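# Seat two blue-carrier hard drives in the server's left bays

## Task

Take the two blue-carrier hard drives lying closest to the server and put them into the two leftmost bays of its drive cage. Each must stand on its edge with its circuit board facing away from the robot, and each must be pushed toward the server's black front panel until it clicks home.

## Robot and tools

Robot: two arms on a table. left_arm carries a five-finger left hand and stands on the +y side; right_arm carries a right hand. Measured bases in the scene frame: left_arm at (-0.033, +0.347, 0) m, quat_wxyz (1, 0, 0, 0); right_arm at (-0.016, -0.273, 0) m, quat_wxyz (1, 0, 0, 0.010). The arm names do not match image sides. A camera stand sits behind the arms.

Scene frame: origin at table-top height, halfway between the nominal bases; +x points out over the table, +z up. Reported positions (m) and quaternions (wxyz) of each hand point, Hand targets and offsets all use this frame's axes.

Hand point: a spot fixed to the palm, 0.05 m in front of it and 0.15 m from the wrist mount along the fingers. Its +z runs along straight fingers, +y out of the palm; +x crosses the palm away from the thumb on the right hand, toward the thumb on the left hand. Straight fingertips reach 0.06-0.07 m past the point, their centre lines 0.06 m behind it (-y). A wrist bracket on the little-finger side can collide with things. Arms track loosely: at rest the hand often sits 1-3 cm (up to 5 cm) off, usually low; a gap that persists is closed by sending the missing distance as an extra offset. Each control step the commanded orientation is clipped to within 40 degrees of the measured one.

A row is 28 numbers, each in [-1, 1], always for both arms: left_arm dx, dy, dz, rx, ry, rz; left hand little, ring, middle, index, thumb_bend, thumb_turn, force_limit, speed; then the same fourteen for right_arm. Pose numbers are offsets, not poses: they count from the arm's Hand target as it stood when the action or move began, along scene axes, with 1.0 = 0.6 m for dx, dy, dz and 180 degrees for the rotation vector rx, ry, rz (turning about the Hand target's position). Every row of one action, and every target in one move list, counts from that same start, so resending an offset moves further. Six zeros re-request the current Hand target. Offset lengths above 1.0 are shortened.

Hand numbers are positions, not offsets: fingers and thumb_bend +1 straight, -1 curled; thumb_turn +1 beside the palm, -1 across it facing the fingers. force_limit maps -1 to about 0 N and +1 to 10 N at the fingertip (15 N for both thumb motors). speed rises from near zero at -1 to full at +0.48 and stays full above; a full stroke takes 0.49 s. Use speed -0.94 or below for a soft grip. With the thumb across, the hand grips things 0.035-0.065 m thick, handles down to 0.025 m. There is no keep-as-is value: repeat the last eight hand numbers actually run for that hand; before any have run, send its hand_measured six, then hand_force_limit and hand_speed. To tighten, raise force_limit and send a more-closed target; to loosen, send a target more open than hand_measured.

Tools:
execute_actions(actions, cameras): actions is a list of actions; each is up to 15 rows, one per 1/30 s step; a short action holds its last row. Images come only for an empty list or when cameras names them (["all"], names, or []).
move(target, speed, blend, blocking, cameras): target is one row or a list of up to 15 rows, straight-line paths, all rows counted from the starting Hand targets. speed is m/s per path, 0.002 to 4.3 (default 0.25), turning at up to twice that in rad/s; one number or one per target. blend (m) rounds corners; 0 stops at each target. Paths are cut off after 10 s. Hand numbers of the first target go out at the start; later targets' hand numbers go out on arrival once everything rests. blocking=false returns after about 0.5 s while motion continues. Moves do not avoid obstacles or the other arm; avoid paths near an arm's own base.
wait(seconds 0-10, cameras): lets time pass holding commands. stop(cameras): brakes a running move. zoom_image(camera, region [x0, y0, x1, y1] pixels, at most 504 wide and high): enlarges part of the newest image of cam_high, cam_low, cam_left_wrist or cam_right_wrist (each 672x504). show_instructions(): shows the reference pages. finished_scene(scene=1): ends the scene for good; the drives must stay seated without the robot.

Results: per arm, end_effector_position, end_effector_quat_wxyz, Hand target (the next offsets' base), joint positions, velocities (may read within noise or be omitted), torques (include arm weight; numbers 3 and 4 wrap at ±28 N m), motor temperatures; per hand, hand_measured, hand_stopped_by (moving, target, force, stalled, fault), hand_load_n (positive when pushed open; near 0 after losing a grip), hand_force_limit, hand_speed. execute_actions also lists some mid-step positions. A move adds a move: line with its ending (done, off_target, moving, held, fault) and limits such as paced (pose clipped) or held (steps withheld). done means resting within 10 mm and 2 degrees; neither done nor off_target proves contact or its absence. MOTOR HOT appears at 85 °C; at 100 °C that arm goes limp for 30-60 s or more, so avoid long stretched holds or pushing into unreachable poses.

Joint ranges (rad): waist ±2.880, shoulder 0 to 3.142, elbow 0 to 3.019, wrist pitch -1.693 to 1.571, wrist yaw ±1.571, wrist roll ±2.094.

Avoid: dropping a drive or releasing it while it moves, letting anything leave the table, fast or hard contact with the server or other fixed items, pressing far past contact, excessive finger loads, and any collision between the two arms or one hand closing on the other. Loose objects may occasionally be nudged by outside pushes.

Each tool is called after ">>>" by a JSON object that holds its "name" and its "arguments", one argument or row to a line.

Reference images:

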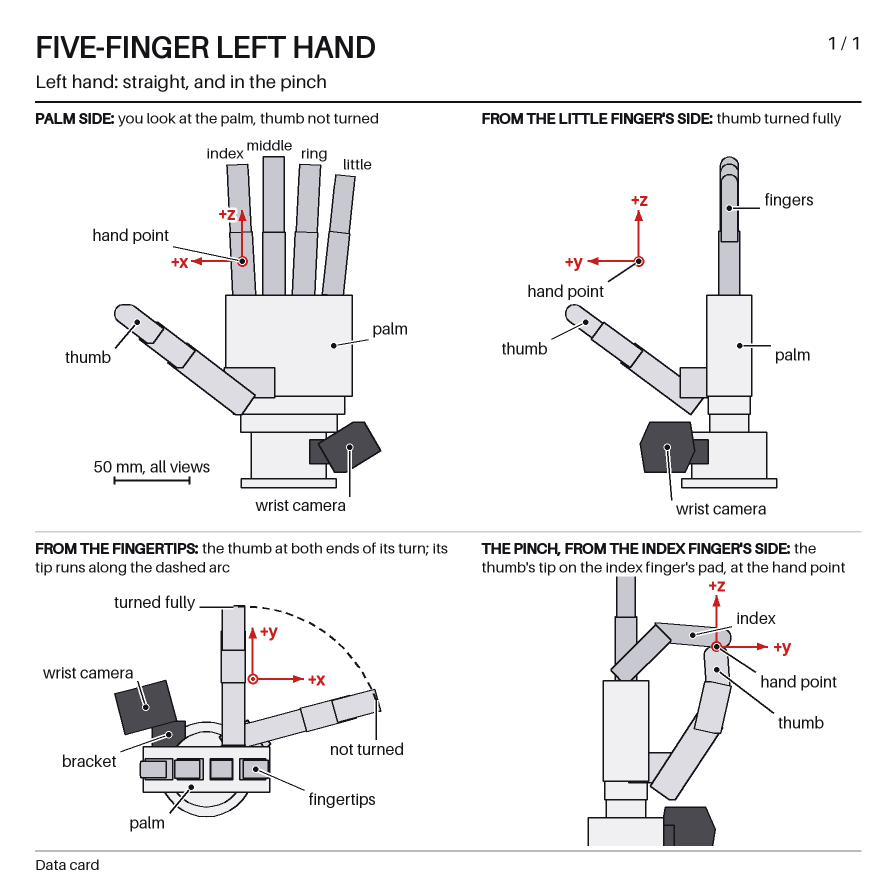

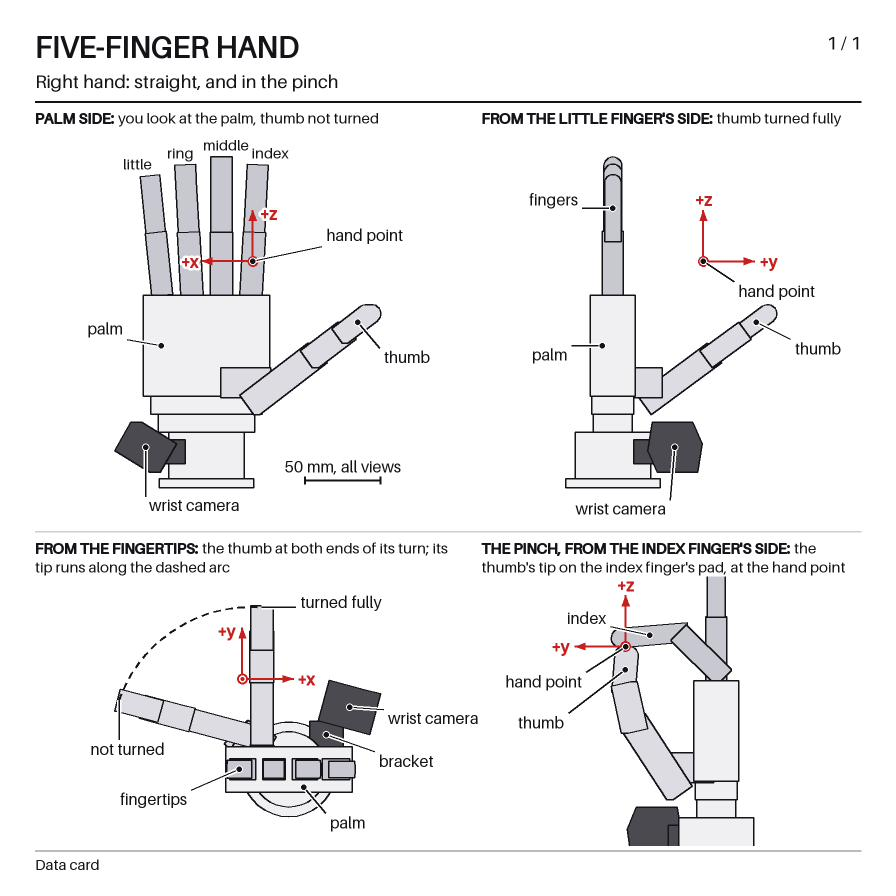

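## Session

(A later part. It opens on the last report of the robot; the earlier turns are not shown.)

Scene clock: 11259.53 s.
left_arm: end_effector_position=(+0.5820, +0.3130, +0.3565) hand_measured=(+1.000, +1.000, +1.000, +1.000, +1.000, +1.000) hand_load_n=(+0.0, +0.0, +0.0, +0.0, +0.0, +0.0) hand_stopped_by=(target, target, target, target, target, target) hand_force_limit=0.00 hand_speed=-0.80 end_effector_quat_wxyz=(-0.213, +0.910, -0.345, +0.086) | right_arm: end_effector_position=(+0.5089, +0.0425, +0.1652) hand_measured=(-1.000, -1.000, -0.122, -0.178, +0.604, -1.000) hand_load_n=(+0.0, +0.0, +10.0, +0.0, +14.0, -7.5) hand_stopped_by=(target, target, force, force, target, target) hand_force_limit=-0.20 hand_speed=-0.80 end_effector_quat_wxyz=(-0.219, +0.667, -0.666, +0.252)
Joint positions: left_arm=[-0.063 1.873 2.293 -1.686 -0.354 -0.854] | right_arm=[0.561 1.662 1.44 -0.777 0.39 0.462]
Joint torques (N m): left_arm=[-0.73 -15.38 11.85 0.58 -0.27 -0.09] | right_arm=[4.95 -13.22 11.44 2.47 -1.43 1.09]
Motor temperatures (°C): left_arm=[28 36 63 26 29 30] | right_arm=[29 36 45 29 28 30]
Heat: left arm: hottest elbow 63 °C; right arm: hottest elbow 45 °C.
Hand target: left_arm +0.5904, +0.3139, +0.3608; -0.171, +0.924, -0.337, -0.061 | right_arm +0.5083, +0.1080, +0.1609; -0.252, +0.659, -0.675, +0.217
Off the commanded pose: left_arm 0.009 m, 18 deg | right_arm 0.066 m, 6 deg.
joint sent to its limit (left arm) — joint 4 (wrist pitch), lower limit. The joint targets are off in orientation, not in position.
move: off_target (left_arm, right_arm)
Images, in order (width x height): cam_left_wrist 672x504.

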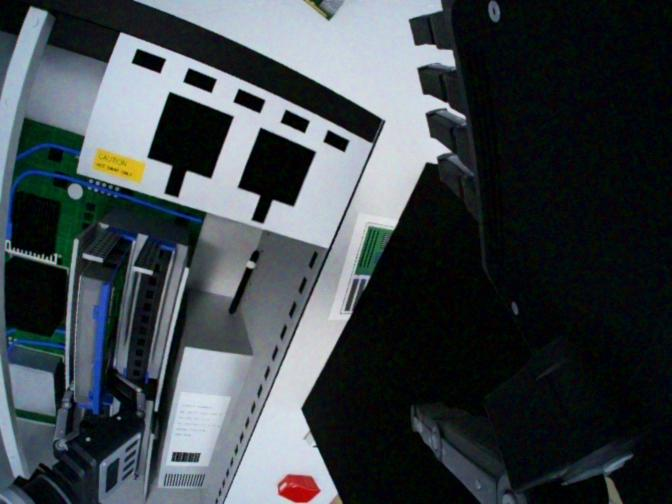

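>>> {"name": "move", "arguments": {
  "target": [
    [0,0,0,0,0,0,1,1,1,1,1,1,0,-0.8,0.006,-0.105,0.005,-0.032,0.0,0.0,-1,-1,-0.2,-0.6,0.6,-1,-0.2,-0.8]
  ],
  "speed": 0.06,
  "cameras": []
}}

>>> {"name": "move", "arguments": {
  "target": [
    [0,0,0,0,0,0,1,1,1,1,1,1,0,-0.8,0.0,0.0,0.0,0.0,0.0,0.0,-1,-1,0.3,0.3,0.6,-1,-0.2,-0.5],
    [0,0,0,0,0,0,1,1,1,1,1,1,0,-0.8,0.0,0.0,0.13,0.0,0.0,0.0,-1,-1,0.3,0.3,0.8,-1,-0.2,-0.5]
  ],
  "speed": 0.08,
  "cameras": ["cam_high","cam_left_wrist","cam_right_wrist"]
}}

Scene clock: 11316.57 s.
left_arm: end_effector_position=(+0.5820, +0.3130, +0.3565) hand_measured=(+1.000, +1.000, +1.000, +1.000, +1.000, +1.000) hand_load_n=(+0.0, +0.0, +0.0, +0.0, +0.0, +0.0) hand_stopped_by=(target, target, target, target, target, target) hand_force_limit=0.00 hand_speed=-0.80 end_effector_quat_wxyz=(-0.213, +0.910, -0.345, +0.086) | right_arm: end_effector_position=(+0.5091, +0.0401, +0.1647) hand_measured=(-1.000, -1.000, -0.122, -0.178, +0.604, -1.000) hand_load_n=(+0.5, +0.5, +10.0, +0.0, +13.0, -3.5) hand_stopped_by=(target, target, force, force, target, target) hand_force_limit=-0.20 hand_speed=-0.80 end_effector_quat_wxyz=(-0.215, +0.672, -0.661, +0.255)
Joint positions: left_arm=[-0.063 1.873 2.293 -1.686 -0.354 -0.854] | right_arm=[0.559 1.663 1.441 -0.778 0.394 0.444]
Joint torques (N m): left_arm=[-0.67 -15.33 11.89 0.58 -0.27 -0.09] | right_arm=[-1.14 -16.79 8.49 1.66 -0.12 0.06]
Motor temperatures (°C): left_arm=[28 36 63 26 29 30] | right_arm=[29 34 51 29 30 31]
Heat: left arm: hottest elbow 63 °C; right arm: hottest elbow 51 °C.
Hand target: left_arm +0.5904, +0.3139, +0.3608; -0.171, +0.924, -0.337, -0.061 | right_arm +0.5119, +0.0450, +0.1638; -0.219, +0.671, -0.663, +0.250
Off the commanded pose: left_arm 0.009 m, 18 deg | right_arm 0.006 m, 1 deg.
joint sent to its limit (left arm) — joint 4 (wrist pitch), lower limit. The joint targets are off in orientation, not in position.
move: off_target (left_arm)
No camera images: "cameras" was empty.

Scene clock: 11319.47 s.
left_arm: end_effector_position=(+0.5820, +0.3130, +0.3565) hand_measured=(+1.000, +1.000, +1.000, +1.000, +1.000, +1.000) hand_load_n=(+0.0, +0.0, +0.0, +0.0, +0.0, +0.0) hand_stopped_by=(target, target, target, target, target, target) hand_force_limit=0.00 hand_speed=-0.80 end_effector_quat_wxyz=(-0.213, +0.910, -0.345, +0.086) | right_arm: end_effector_position=(+0.5036, +0.0381, +0.2152) hand_measured=(-1.000, -1.000, +0.300, +0.300, +0.800, -1.000) hand_load_n=(+0.0, +0.0, +0.0, +0.0, +0.0, +0.0) hand_stopped_by=(target, target, target, target, target, target) hand_force_limit=-0.20 hand_speed=-0.50 end_effector_quat_wxyz=(-0.196, +0.681, -0.661, +0.248)
Joint positions: left_arm=[-0.063 1.873 2.293 -1.686 -0.354 -0.854] | right_arm=[0.559 1.655 1.579 -0.968 0.386 0.444]
Joint torques (N m): left_arm=[-0.62 -15.33 11.84 0.58 -0.27 -0.08] | right_arm=[-1.14 -18.67 11.08 1.16 0.18 0.06]
Motor temperatures (°C): left_arm=[28 36 63 26 29 30] | right_arm=[29 34 50 29 30 31]
Heat: left arm: hottest elbow 63 °C; right arm: hottest elbow 50 °C.
Hand target: left_arm +0.5904, +0.3139, +0.3608; -0.171, +0.924, -0.337, -0.061 | right_arm +0.5119, +0.0450, +0.2420; -0.219, +0.671, -0.663, +0.250
Off the commanded pose: left_arm 0.009 m, 18 deg | right_arm 0.029 m, 3 deg.
joint sent to its limit (left arm) — joint 4 (wrist pitch), lower limit. The joint targets are off in orientation, not in position.
move: off_target (left_arm, right_arm); target 2's new numbers were sent with right_arm's hand 0.029 m and 3 deg from that target
Images, in order (width x height): cam_high 672x504, cam_left_wrist 672x504, cam_right_wrist 672x504.

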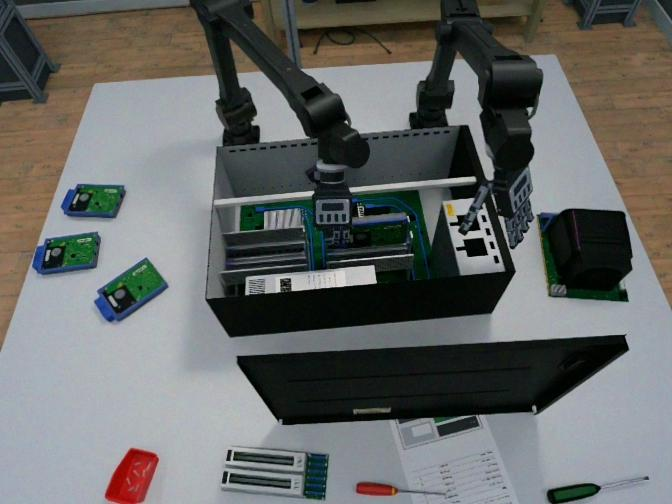

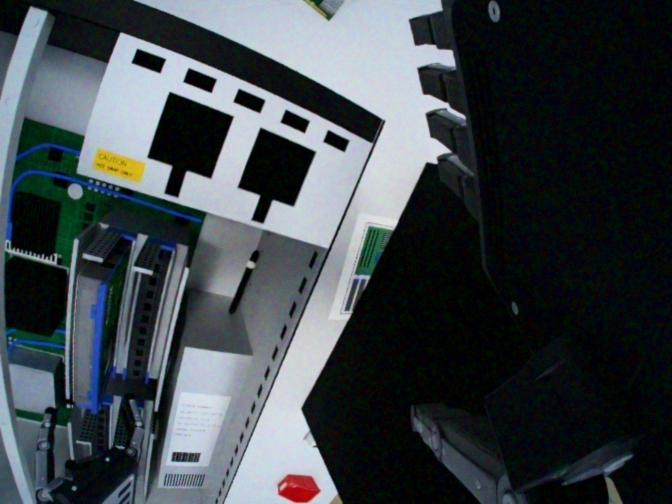

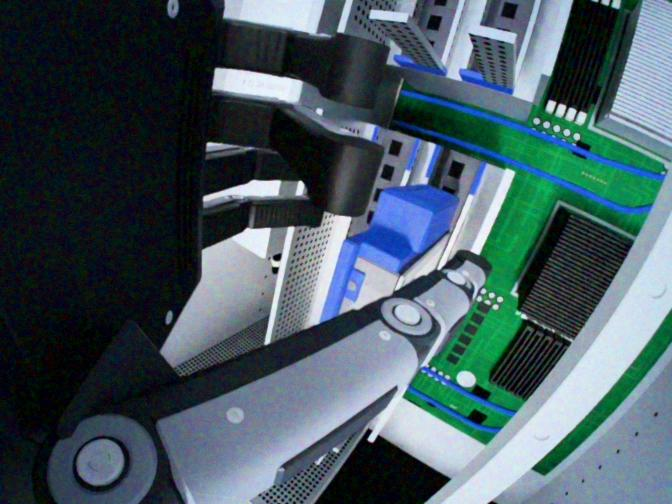

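>>> {"name": "zoom_image", "arguments": {
  "camera": "cam_right_wrist",
  "region": [320, 130, 520, 330]
}}

>>> {"name": "zoom_image", "arguments": {
  "camera": "cam_high",
  "region": [300, 190, 430, 280]
}}

Scaled by 2.520 from the camera's 672x504 image, which has a finer 960x720 frame.

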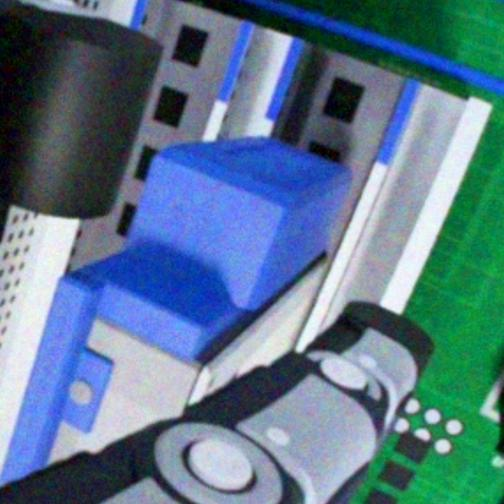

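Scaled by 3.877 from the camera's 672x504 image, which has a finer 960x720 frame.

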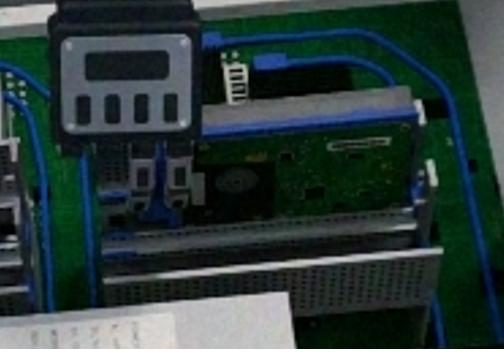

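>>> {"name": "move", "arguments": {
  "target": [
    [0,0,0,0,0,0,1,1,1,1,1,1,0,-0.8,0.0,0.0,0.04,0.0,0.0,0.0,-1,-1,0.3,0.3,0.8,-1,-0.2,-0.5],
    [0,0,0,0,0,0,1,1,1,1,1,1,0,-0.8,-0.03,-0.07,0.04,0.0,0.0,0.0,-1,-1,0.3,0.3,0.8,-1,-0.2,-0.5]
  ],
  "speed": 0.08,
  "cameras": []
}}

>>> {"name": "move", "arguments": {
  "target": [
    [0,0,0,0,0,0,1,1,1,1,1,1,0,-0.8,0,0,0,0.0,0.0,0.0,-1,-1,-0.2,-0.2,0.3,-1,-0.2,-0.5]
  ],
  "speed": 0.08,
  "cameras": ["cam_high","cam_right_wrist"]
}}

>>> {"name": "zoom_image", "arguments": {
  "camera": "cam_high",
  "region": [280, 180, 410, 280]
}}

>>> {"name": "zoom_image", "arguments": {
  "camera": "cam_right_wrist",
  "region": [320, 130, 520, 330]
}}

Scene clock: 11372.20 s.
left_arm: end_effector_position=(+0.5820, +0.3130, +0.3565) hand_measured=(+1.000, +1.000, +1.000, +1.000, +1.000, +1.000) hand_load_n=(+0.0, +0.0, +0.0, +0.0, +0.0, +0.0) hand_stopped_by=(target, target, target, target, target, target) hand_force_limit=0.00 hand_speed=-0.80 end_effector_quat_wxyz=(-0.213, +0.910, -0.345, +0.086) | right_arm: end_effector_position=(+0.4914, +0.0048, +0.2581) hand_measured=(-1.000, -1.000, +0.300, +0.300, +0.800, -1.000) hand_load_n=(+0.0, +0.0, +0.0, +0.0, +0.0, +0.0) hand_stopped_by=(target, target, target, target, target, target) hand_force_limit=-0.20 hand_speed=-0.50 end_effector_quat_wxyz=(-0.209, +0.672, -0.667, +0.247)
Joint positions: left_arm=[-0.063 1.873 2.293 -1.686 -0.354 -0.854] | right_arm=[0.515 1.557 1.564 -1.013 0.36 0.422]
Joint torques (N m): left_arm=[-0.62 -15.38 11.86 0.62 -0.28 -0.1] | right_arm=[-1.73 -17.08 7.97 2.17 0.14 -0.18]
Motor temperatures (°C): left_arm=[28 36 63 26 29 30] | right_arm=[29 37 49 29 29 30]
Heat: left arm: hottest elbow 63 °C; right arm: hottest elbow 49 °C.
Hand target: left_arm +0.5904, +0.3139, +0.3608; -0.171, +0.924, -0.337, -0.061 | right_arm +0.4939, +0.0031, +0.2659; -0.219, +0.671, -0.663, +0.250
Off the commanded pose: left_arm 0.009 m, 18 deg | right_arm 0.008 m, 1 deg.
joint sent to its limit (left arm) — joint 4 (wrist pitch), lower limit. The joint targets are off in orientation, not in position.
move: off_target (left_arm)
No camera images: "cameras" was empty.

Scene clock: 11373.17 s.
left_arm: end_effector_position=(+0.5820, +0.3130, +0.3565) hand_measured=(+1.000, +1.000, +1.000, +1.000, +1.000, +1.000) hand_load_n=(+0.0, +0.0, +0.0, +0.0, +0.0, +0.0) hand_stopped_by=(target, target, target, target, target, target) hand_force_limit=0.00 hand_speed=-0.80 end_effector_quat_wxyz=(-0.213, +0.910, -0.345, +0.086) | right_arm: end_effector_position=(+0.4916, +0.0049, +0.2582) hand_measured=(-1.000, -1.000, -0.200, -0.200, +0.300, -1.000) hand_load_n=(+0.0, +0.0, +0.0, +0.0, +0.0, +0.0) hand_stopped_by=(target, target, target, target, target, target) hand_force_limit=-0.20 hand_speed=-0.50 end_effector_quat_wxyz=(-0.209, +0.672, -0.666, +0.247)
Joint positions: left_arm=[-0.063 1.873 2.293 -1.686 -0.354 -0.854] | right_arm=[0.515 1.557 1.564 -1.012 0.36 0.421]
Joint torques (N m): left_arm=[-0.56 -15.38 11.84 0.58 -0.28 -0.1] | right_arm=[-1.73 -17.08 7.95 2.11 0.14 -0.19]
Motor temperatures (°C): left_arm=[28 36 63 26 29 30] | right_arm=[29 37 49 29 29 30]
Heat: left arm: hottest elbow 63 °C; right arm: hottest elbow 49 °C.
Hand target: left_arm +0.5904, +0.3139, +0.3608; -0.171, +0.924, -0.337, -0.061 | right_arm +0.4939, +0.0030, +0.2659; -0.219, +0.671, -0.663, +0.250
Off the commanded pose: left_arm 0.009 m, 18 deg | right_arm 0.008 m, 1 deg.
joint sent to its limit (left arm) — joint 4 (wrist pitch), lower limit. The joint targets are off in orientation, not in position.
move: off_target (left_arm)
Images, in order (width x height): cam_high 672x504, cam_right_wrist 672x504.

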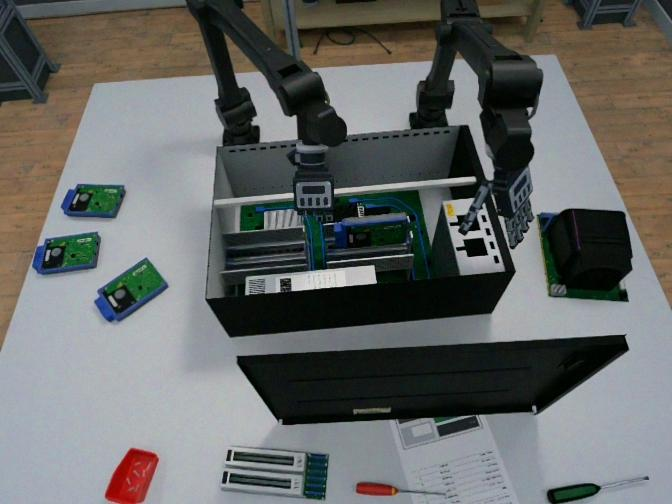

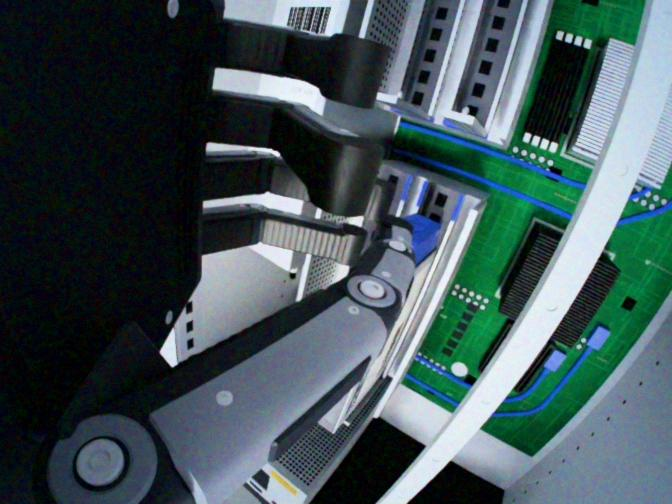

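Scaled by 3.877 from the camera's 672x504 image, which has a finer 960x720 frame.

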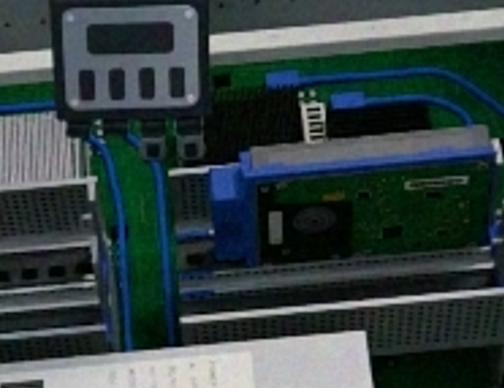

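Scaled by 2.520 from the camera's 672x504 image, which has a finer 960x720 frame.

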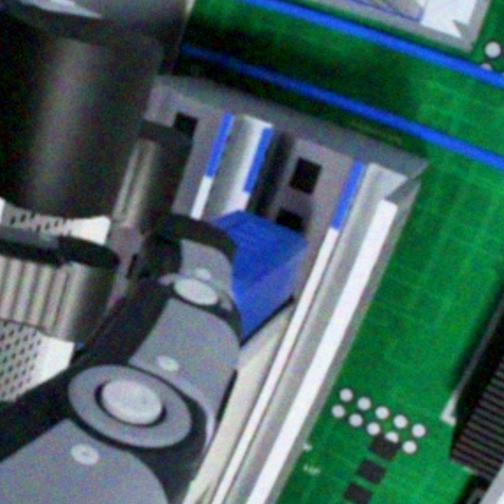

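>>> {"name": "zoom_image", "arguments": {
  "camera": "cam_right_wrist",
  "region": [200, 130, 460, 330]
}}

Scaled by 1.938 from the camera's 672x504 image, which has a finer 960x720 frame.

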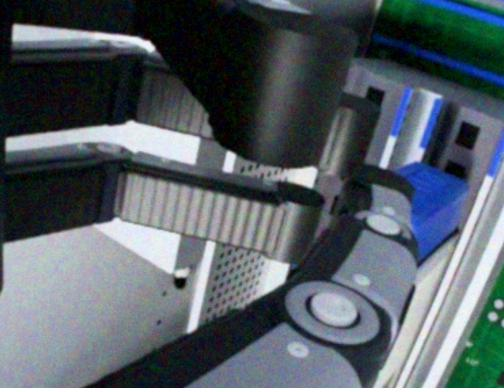

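>>> {"name": "move", "arguments": {
  "target": [
    [0,0,0,0,0,0,1,1,1,1,1,1,0,-0.8,0,-0.005,-0.085,0.0,0.0,0.0,-1,-1,-0.2,-0.2,0.3,-1,-0.2,-0.5]
  ],
  "speed": 0.06,
  "cameras": ["cam_high","cam_right_wrist"]
}}

>>> {"name": "zoom_image", "arguments": {
  "camera": "cam_high",
  "region": [280, 180, 410, 280]
}}

>>> {"name": "zoom_image", "arguments": {
  "camera": "cam_right_wrist",
  "region": [300, 130, 500, 330]
}}

Scene clock: 11479.70 s.
left_arm: end_effector_position=(+0.5820, +0.3130, +0.3565) hand_measured=(+1.000, +1.000, +1.000, +1.000, +1.000, +1.000) hand_load_n=(+0.0, +0.0, -0.5, -0.5, +0.0, +0.0) hand_stopped_by=(target, target, target, target, target, target) hand_force_limit=0.00 hand_speed=-0.80 end_effector_quat_wxyz=(-0.213, +0.910, -0.345, +0.086) | right_arm: end_effector_position=(+0.4899, +0.0030, +0.2087) hand_measured=(-1.000, -1.000, -0.200, -0.200, +0.300, -1.000) hand_load_n=(+0.0, +0.5, +0.0, +0.5, +0.0, +0.0) hand_stopped_by=(target, target, target, target, target, target) hand_force_limit=-0.20 hand_speed=-0.50 end_effector_quat_wxyz=(-0.211, +0.672, -0.665, +0.247)
Joint positions: left_arm=[-0.063 1.873 2.293 -1.686 -0.354 -0.854] | right_arm=[0.513 1.557 1.433 -0.878 0.357 0.417]
Joint torques (N m): left_arm=[-0.56 -15.33 11.86 0.58 -0.27 -0.1] | right_arm=[-1.96 -16.79 7.91 2.15 0.13 -0.19]
Motor temperatures (°C): left_arm=[28 36 63 26 29 30] | right_arm=[29 37 46 29 28 30]
Heat: left arm: hottest elbow 63 °C; right arm: hottest elbow 46 °C.
Hand target: left_arm +0.5904, +0.3139, +0.3608; -0.171, +0.924, -0.337, -0.061 | right_arm +0.4939, +0.0000, +0.2150; -0.219, +0.671, -0.663, +0.250
Off the commanded pose: left_arm 0.009 m, 18 deg | right_arm 0.008 m, 1 deg.
joint sent to its limit (left arm) — joint 4 (wrist pitch), lower limit. The joint targets are off in orientation, not in position.
move: off_target (left_arm)
Images, in order (width x height): cam_high 672x504, cam_right_wrist 672x504.

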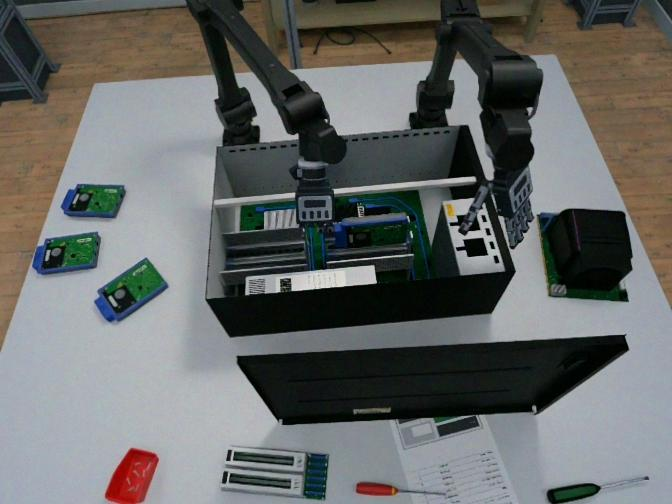

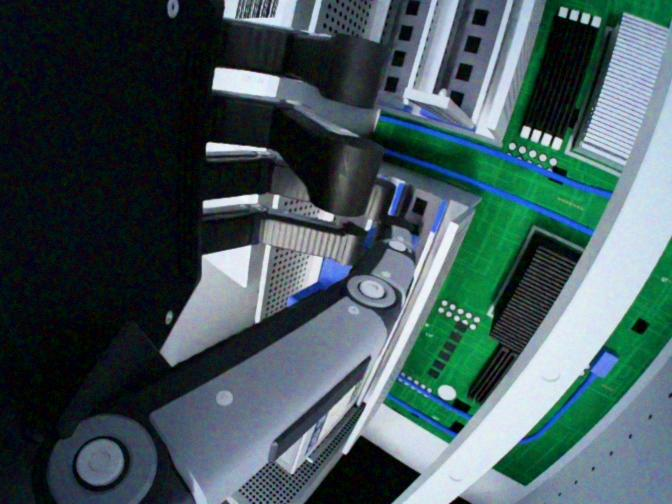

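Scaled by 3.877 from the camera's 672x504 image, which has a finer 960x720 frame.

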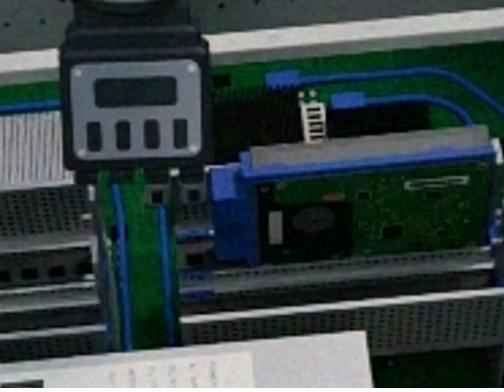

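Scaled by 2.520 from the camera's 672x504 image, which has a finer 960x720 frame.

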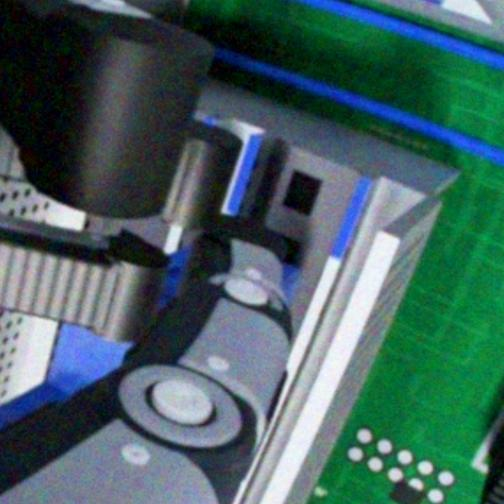

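>>> {"name": "move", "arguments": {
  "target": [
    [0,0,0,0,0,0,1,1,1,1,1,1,0,-0.8,0,0.0,-0.06,0.0,0.0,0.0,-1,-1,-0.2,-0.2,0.3,-1,-0.2,-0.5]
  ],
  "speed": 0.04,
  "cameras": ["cam_high","cam_right_wrist"]
}}

>>> {"name": "zoom_image", "arguments": {
  "camera": "cam_high",
  "region": [280, 180, 410, 280]
}}

>>> {"name": "zoom_image", "arguments": {
  "camera": "cam_right_wrist",
  "region": [300, 130, 500, 330]
}}

Scene clock: 11501.67 s.
left_arm: end_effector_position=(+0.5820, +0.3130, +0.3565) hand_measured=(+1.000, +1.000, +1.000, +1.000, +1.000, +1.000) hand_load_n=(+0.0, +0.0, +0.0, +0.0, +0.0, +0.0) hand_stopped_by=(target, target, target, target, target, target) hand_force_limit=0.00 hand_speed=-0.80 end_effector_quat_wxyz=(-0.213, +0.910, -0.345, +0.086) | right_arm: end_effector_position=(+0.4889, +0.0025, +0.1809) hand_measured=(-1.000, -1.000, -0.200, -0.200, +0.300, -1.000) hand_load_n=(+0.0, +0.0, +0.0, +0.0, +0.0, +0.0) hand_stopped_by=(target, target, target, target, target, target) hand_force_limit=-0.20 hand_speed=-0.50 end_effector_quat_wxyz=(-0.218, +0.670, -0.665, +0.248)
Joint positions: left_arm=[-0.063 1.873 2.293 -1.686 -0.354 -0.854] | right_arm=[0.513 1.557 1.355 -0.785 0.357 0.417]
Joint torques (N m): left_arm=[-0.67 -15.38 11.86 0.59 -0.27 -0.1] | right_arm=[-1.9 -15.33 7.82 2.19 0.14 -0.19]
Motor temperatures (°C): left_arm=[28 36 63 26 29 30] | right_arm=[29 37 44 29 28 30]
Heat: left arm: hottest elbow 63 °C; right arm: hottest elbow 44 °C.
Hand target: left_arm +0.5904, +0.3139, +0.3608; -0.171, +0.924, -0.337, -0.061 | right_arm +0.4938, +0.0001, +0.1789; -0.219, +0.671, -0.663, +0.250
Off the commanded pose: left_arm 0.009 m, 18 deg | right_arm 0.006 m, 0 deg.
joint sent to its limit (left arm) — joint 4 (wrist pitch), lower limit. The joint targets are off in orientation, not in position.
move: off_target (left_arm)
Images, in order (width x height): cam_high 672x504, cam_right_wrist 672x504.

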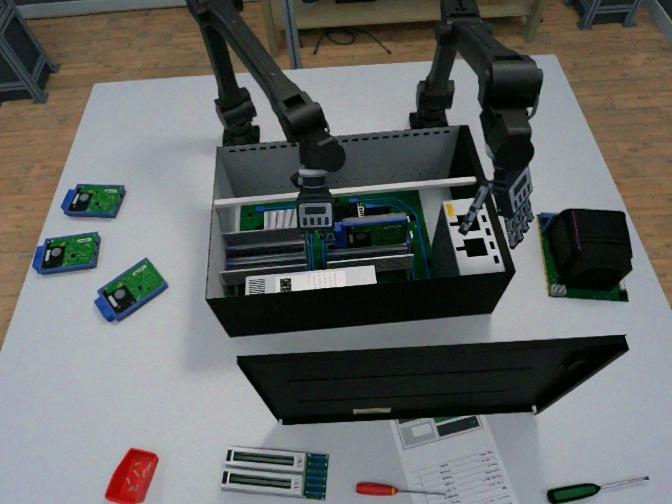

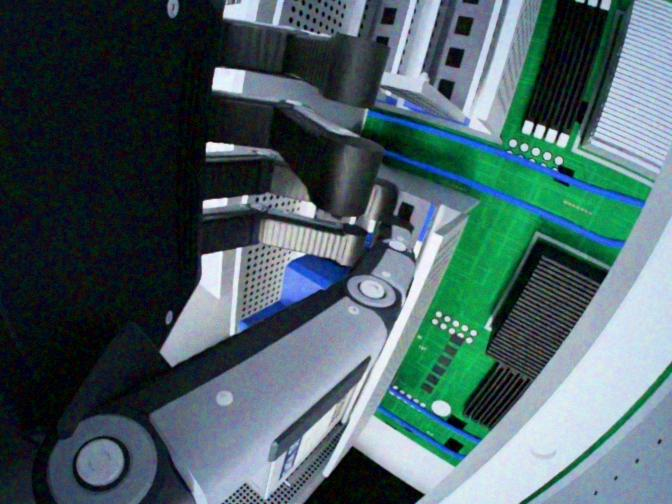

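Scaled by 3.877 from the camera's 672x504 image, which has a finer 960x720 frame.

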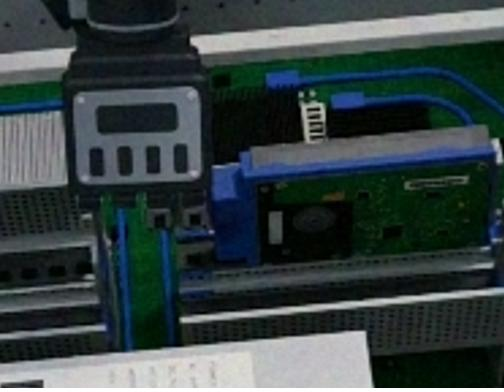

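Scaled by 2.520 from the camera's 672x504 image, which has a finer 960x720 frame.

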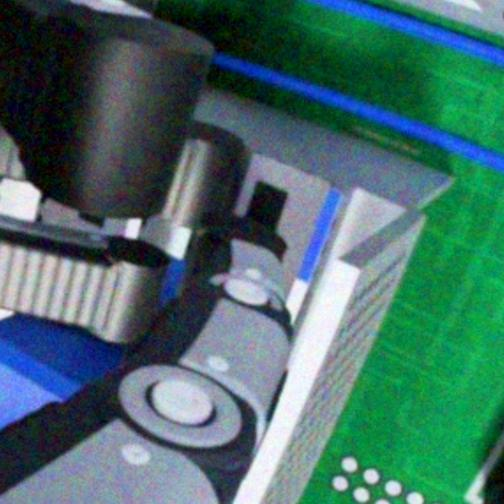

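>>> {"name": "move", "arguments": {
  "target": [
    [0,0,0,0,0,0,1,1,1,1,1,1,0,-0.8,0,0.0,-0.045,0.0,0.0,0.0,-1,-1,-0.2,-0.2,0.3,-1,-0.2,-0.5]
  ],
  "speed": 0.04,
  "cameras": ["cam_high","cam_right_wrist"]
}}

>>> {"name": "zoom_image", "arguments": {
  "camera": "cam_high",
  "region": [280, 180, 410, 280]
}}

>>> {"name": "zoom_image", "arguments": {
  "camera": "cam_right_wrist",
  "region": [240, 130, 500, 390]
}}

Scene clock: 11521.37 s.
left_arm: end_effector_position=(+0.5820, +0.3130, +0.3565) hand_measured=(+1.000, +1.000, +1.000, +1.000, +1.000, +1.000) hand_load_n=(+0.0, +0.0, +0.0, +0.0, +0.0, +0.0) hand_stopped_by=(target, target, target, target, target, target) hand_force_limit=0.00 hand_speed=-0.80 end_effector_quat_wxyz=(-0.213, +0.910, -0.345, +0.086) | right_arm: end_effector_position=(+0.4885, +0.0023, +0.1621) hand_measured=(-1.000, -1.000, -0.200, -0.200, +0.300, -1.000) hand_load_n=(+0.0, +0.0, +0.0, +0.5, +0.0, +0.0) hand_stopped_by=(target, target, target, target, target, target) hand_force_limit=-0.20 hand_speed=-0.50 end_effector_quat_wxyz=(-0.224, +0.668, -0.664, +0.250)
Joint positions: left_arm=[-0.063 1.873 2.293 -1.686 -0.354 -0.854] | right_arm=[0.513 1.559 1.301 -0.715 0.357 0.417]
Joint torques (N m): left_arm=[-0.62 -15.38 11.85 0.58 -0.28 -0.1] | right_arm=[-1.96 -13.92 7.75 2.21 0.13 -0.19]
Motor temperatures (°C): left_arm=[28 36 63 26 29 30] | right_arm=[29 36 44 29 28 30]
Heat: left arm: hottest elbow 63 °C; right arm: hottest elbow 44 °C.
Hand target: left_arm +0.5904, +0.3139, +0.3608; -0.171, +0.924, -0.337, -0.061 | right_arm +0.4939, +0.0001, +0.1519; -0.219, +0.671, -0.663, +0.250
Off the commanded pose: left_arm 0.009 m, 18 deg | right_arm 0.012 m, 1 deg.
joint sent to its limit (left arm) — joint 4 (wrist pitch), lower limit. The joint targets are off in orientation, not in position.
move: off_target (left_arm, right_arm)
Images, in order (width x height): cam_high 672x504, cam_right_wrist 672x504.

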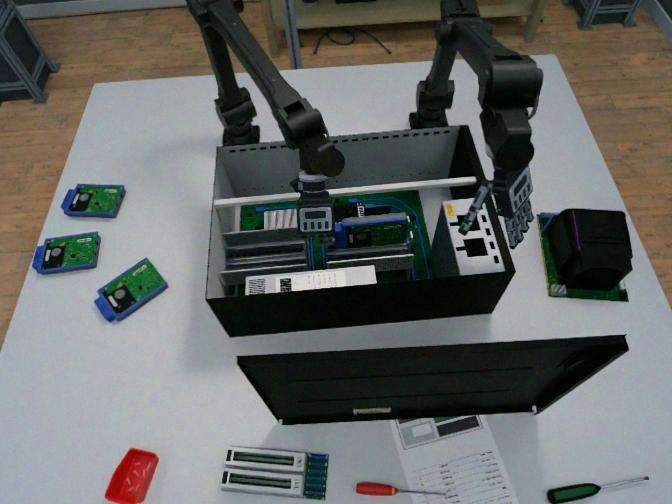

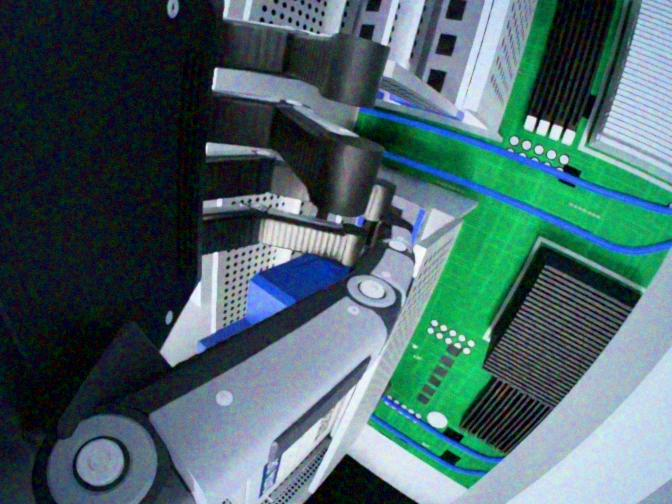

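Scaled by 3.877 from the camera's 672x504 image, which has a finer 960x720 frame.

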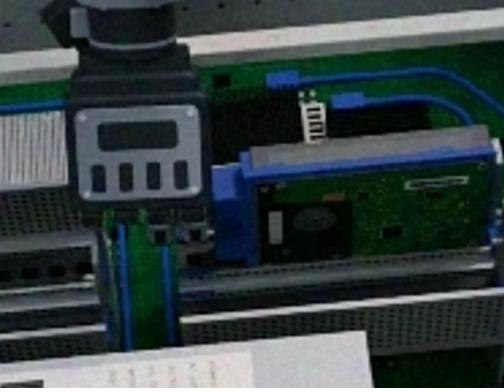

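Scaled by 1.938 from the camera's 672x504 image, which has a finer 960x720 frame.

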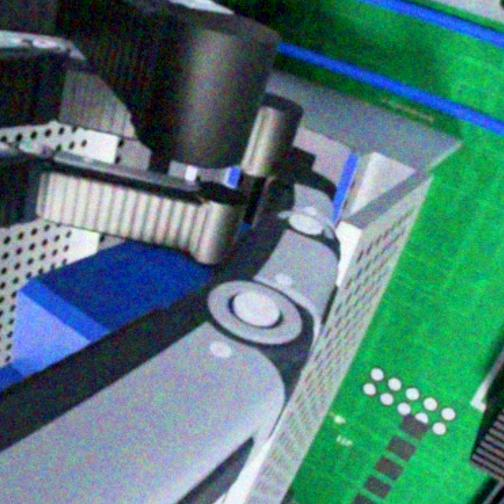

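>>> {"name": "move", "arguments": {
  "target": [
    [0,0,0,0,0,0,1,1,1,1,1,1,0,-0.8,0,0.0333,-0.01,0.0,0.0,0.0,-1,-1,-0.2,-0.2,0.3,-1,-0.2,-0.5]
  ],
  "speed": 0.04,
  "cameras": ["cam_high","cam_right_wrist","cam_left_wrist"]
}}

>>> {"name": "zoom_image", "arguments": {
  "camera": "cam_high",
  "region": [280, 180, 410, 280]
}}

>>> {"name": "zoom_image", "arguments": {
  "camera": "cam_right_wrist",
  "region": [240, 130, 500, 390]
}}

Scene clock: 11537.27 s.
left_arm: end_effector_position=(+0.5820, +0.3130, +0.3565) hand_measured=(+1.000, +1.000, +1.000, +1.000, +1.000, +1.000) hand_load_n=(+0.0, +0.0, +0.0, +0.0, +0.0, -0.5) hand_stopped_by=(target, target, target, target, target, target) hand_force_limit=0.00 hand_speed=-0.80 end_effector_quat_wxyz=(-0.213, +0.910, -0.345, +0.086) | right_arm: end_effector_position=(+0.4896, +0.0066, +0.1570) hand_measured=(-1.000, -1.000, -0.200, -0.200, +0.300, -1.000) hand_load_n=(-1.0, +0.0, +0.0, +0.0, +0.0, +0.0) hand_stopped_by=(target, target, target, target, target, target) hand_force_limit=-0.20 hand_speed=-0.50 end_effector_quat_wxyz=(-0.222, +0.669, -0.661, +0.258)
Joint positions: left_arm=[-0.063 1.873 2.293 -1.686 -0.354 -0.854] | right_arm=[0.526 1.571 1.301 -0.704 0.377 0.417]
Joint torques (N m): left_arm=[-0.62 -15.38 11.85 0.61 -0.27 -0.09] | right_arm=[-0.03 -12.45 9.28 1.65 0.06 0.15]
Motor temperatures (°C): left_arm=[28 36 63 26 29 30] | right_arm=[29 36 44 29 28 30]
Heat: left arm: hottest elbow 63 °C; right arm: hottest elbow 44 °C.
Hand target: left_arm +0.5904, +0.3139, +0.3608; -0.171, +0.924, -0.337, -0.061 | right_arm +0.4938, +0.0201, +0.1458; -0.219, +0.671, -0.663, +0.250
Off the commanded pose: left_arm 0.009 m, 18 deg | right_arm 0.018 m, 1 deg.
joint sent to its limit (left arm) — joint 4 (wrist pitch), lower limit. The joint targets are off in orientation, not in position.
move: off_target (left_arm, right_arm)
Images, in order (width x height): cam_high 672x504, cam_left_wrist 672x504, cam_right_wrist 672x504.

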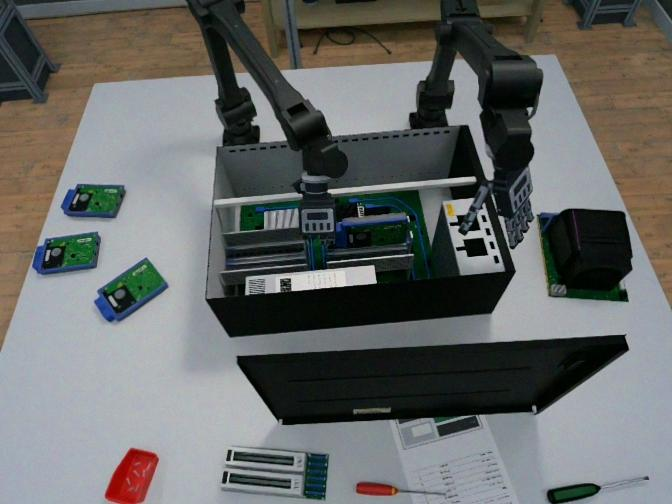

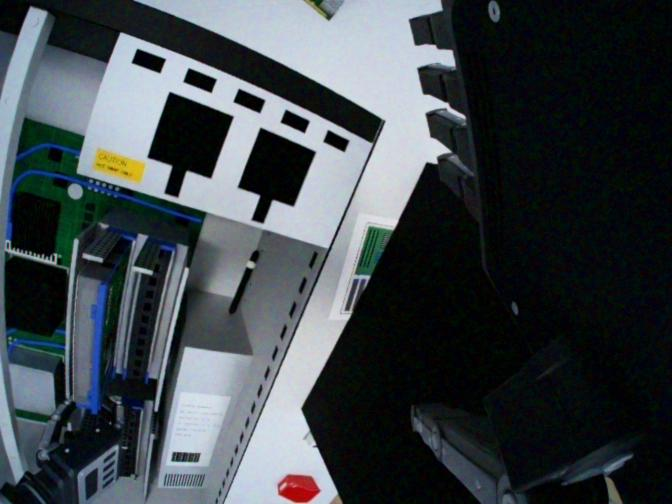

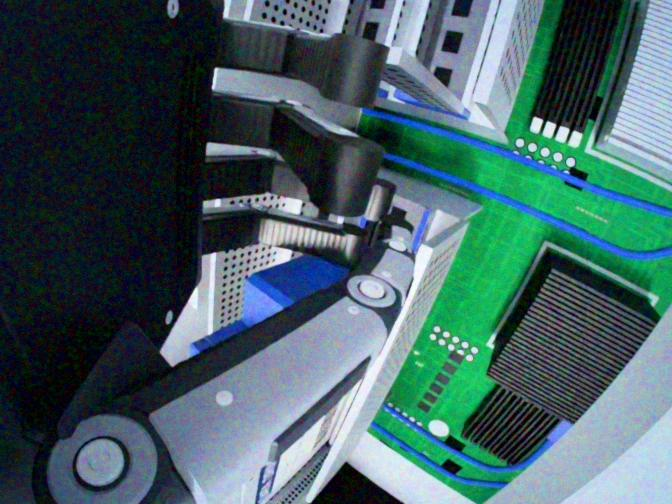

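Scaled by 3.877 from the camera's 672x504 image, which has a finer 960x720 frame.

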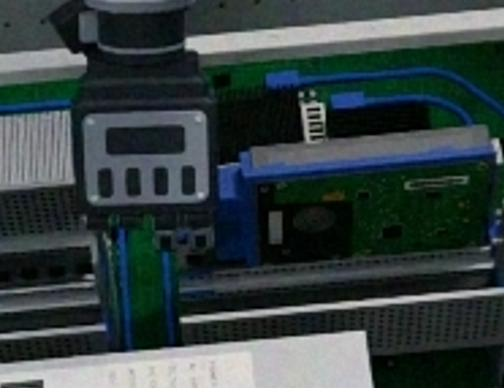

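Scaled by 1.938 from the camera's 672x504 image, which has a finer 960x720 frame.

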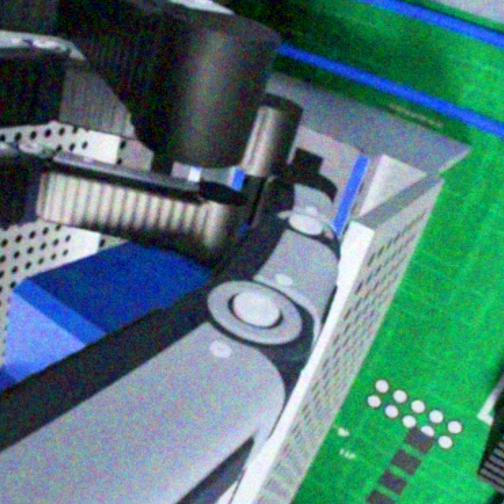

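>>> {"name": "move", "arguments": {
  "target": [
    [0,0,0,0,0,0,1,1,1,1,1,1,0,-0.8,0,0.05,0,0.008,0.0,0.0,-1,-1,-0.2,-0.2,0.3,-1,-0.2,-0.5]
  ],
  "speed": 0.04,
  "cameras": ["cam_high","cam_right_wrist","cam_left_wrist"]
}}

>>> {"name": "zoom_image", "arguments": {
  "camera": "cam_left_wrist",
  "region": [60, 220, 180, 340]
}}

>>> {"name": "zoom_image", "arguments": {
  "camera": "cam_high",
  "region": [280, 180, 410, 280]
}}

Scene clock: 11558.37 s.
left_arm: end_effector_position=(+0.5820, +0.3130, +0.3565) hand_measured=(+1.000, +1.000, +1.000, +1.000, +1.000, +1.000) hand_load_n=(+0.0, +0.0, +0.0, +0.0, +0.0, +0.0) hand_stopped_by=(target, target, target, target, target, target) hand_force_limit=0.00 hand_speed=-0.80 end_effector_quat_wxyz=(-0.213, +0.910, -0.345, +0.086) | right_arm: end_effector_position=(+0.4914, +0.0102, +0.1554) hand_measured=(-1.000, -1.000, -0.200, -0.200, +0.300, -1.000) hand_load_n=(-0.5, +0.0, +0.0, -3.5, +0.0, +0.0) hand_stopped_by=(target, target, target, target, target, target) hand_force_limit=-0.20 hand_speed=-0.50 end_effector_quat_wxyz=(-0.214, +0.667, -0.663, +0.264)
Joint positions: left_arm=[-0.063 1.873 2.293 -1.686 -0.354 -0.854] | right_arm=[0.537 1.588 1.321 -0.722 0.401 0.429]
Joint torques (N m): left_arm=[-0.62 -15.38 11.86 0.58 -0.28 -0.08] | right_arm=[2.67 -11.69 10.56 1.96 -0.75 0.56]
Motor temperatures (°C): left_arm=[28 36 63 26 29 30] | right_arm=[29 35 45 29 28 30]
Heat: left arm: hottest elbow 63 °C; right arm: hottest elbow 45 °C.
Hand target: left_arm +0.5904, +0.3139, +0.3608; -0.171, +0.924, -0.337, -0.061 | right_arm +0.4939, +0.0501, +0.1460; -0.227, +0.668, -0.666, +0.242
Off the commanded pose: left_arm 0.009 m, 18 deg | right_arm 0.041 m, 3 deg.
joint sent to its limit (left arm) — joint 4 (wrist pitch), lower limit. The joint targets are off in orientation, not in position.
move: off_target (left_arm, right_arm)
Images, in order (width x height): cam_high 672x504, cam_left_wrist 672x504, cam_right_wrist 672x504.

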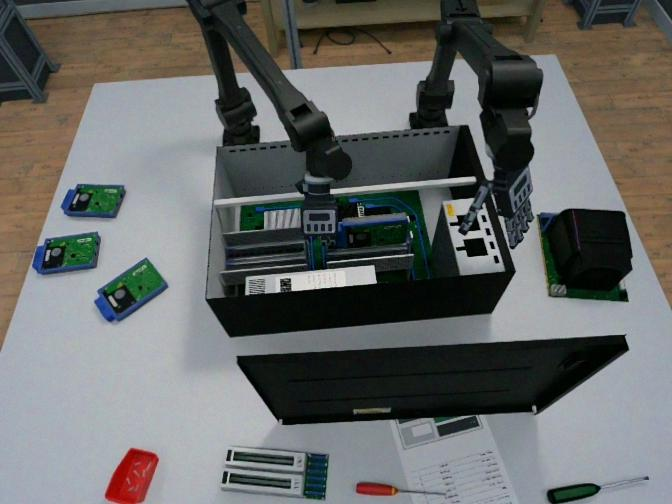

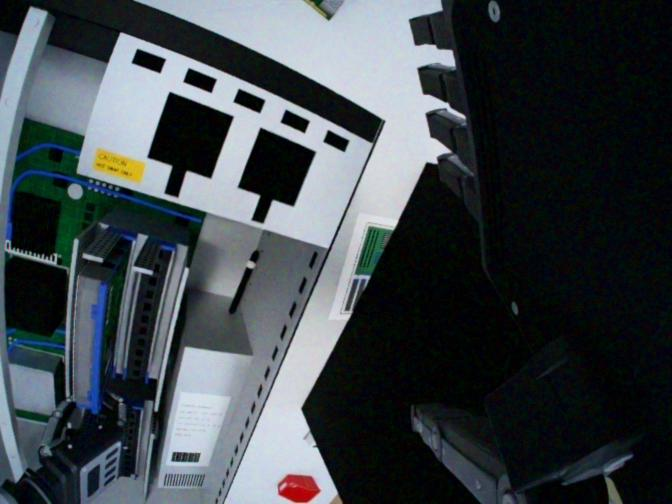

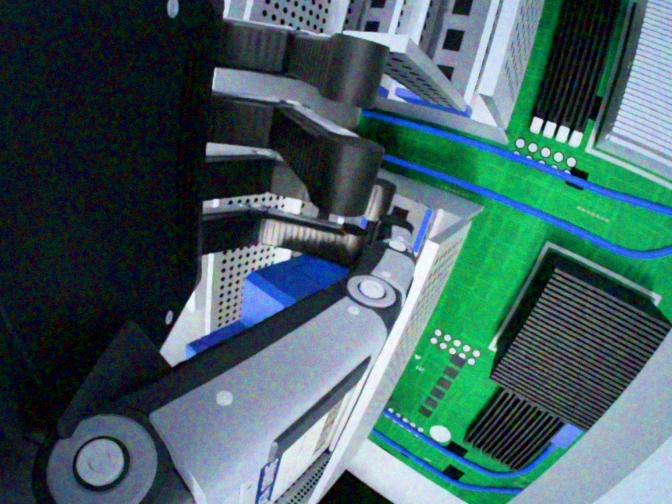

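Scaled by 4.200 from the camera's 672x504 image, which has a finer 960x720 frame.

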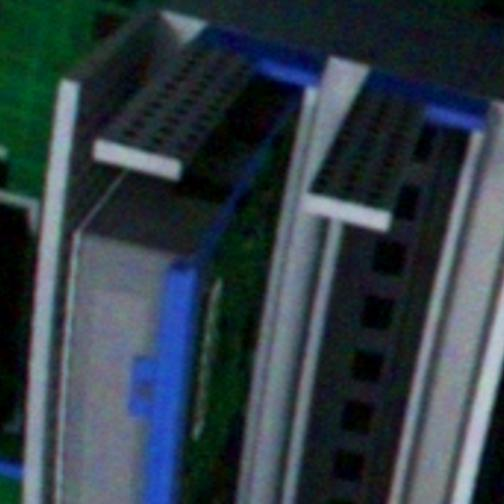

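Scaled by 3.877 from the camera's 672x504 image, which has a finer 960x720 frame.

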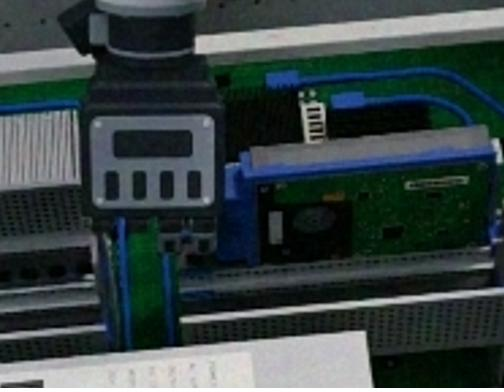

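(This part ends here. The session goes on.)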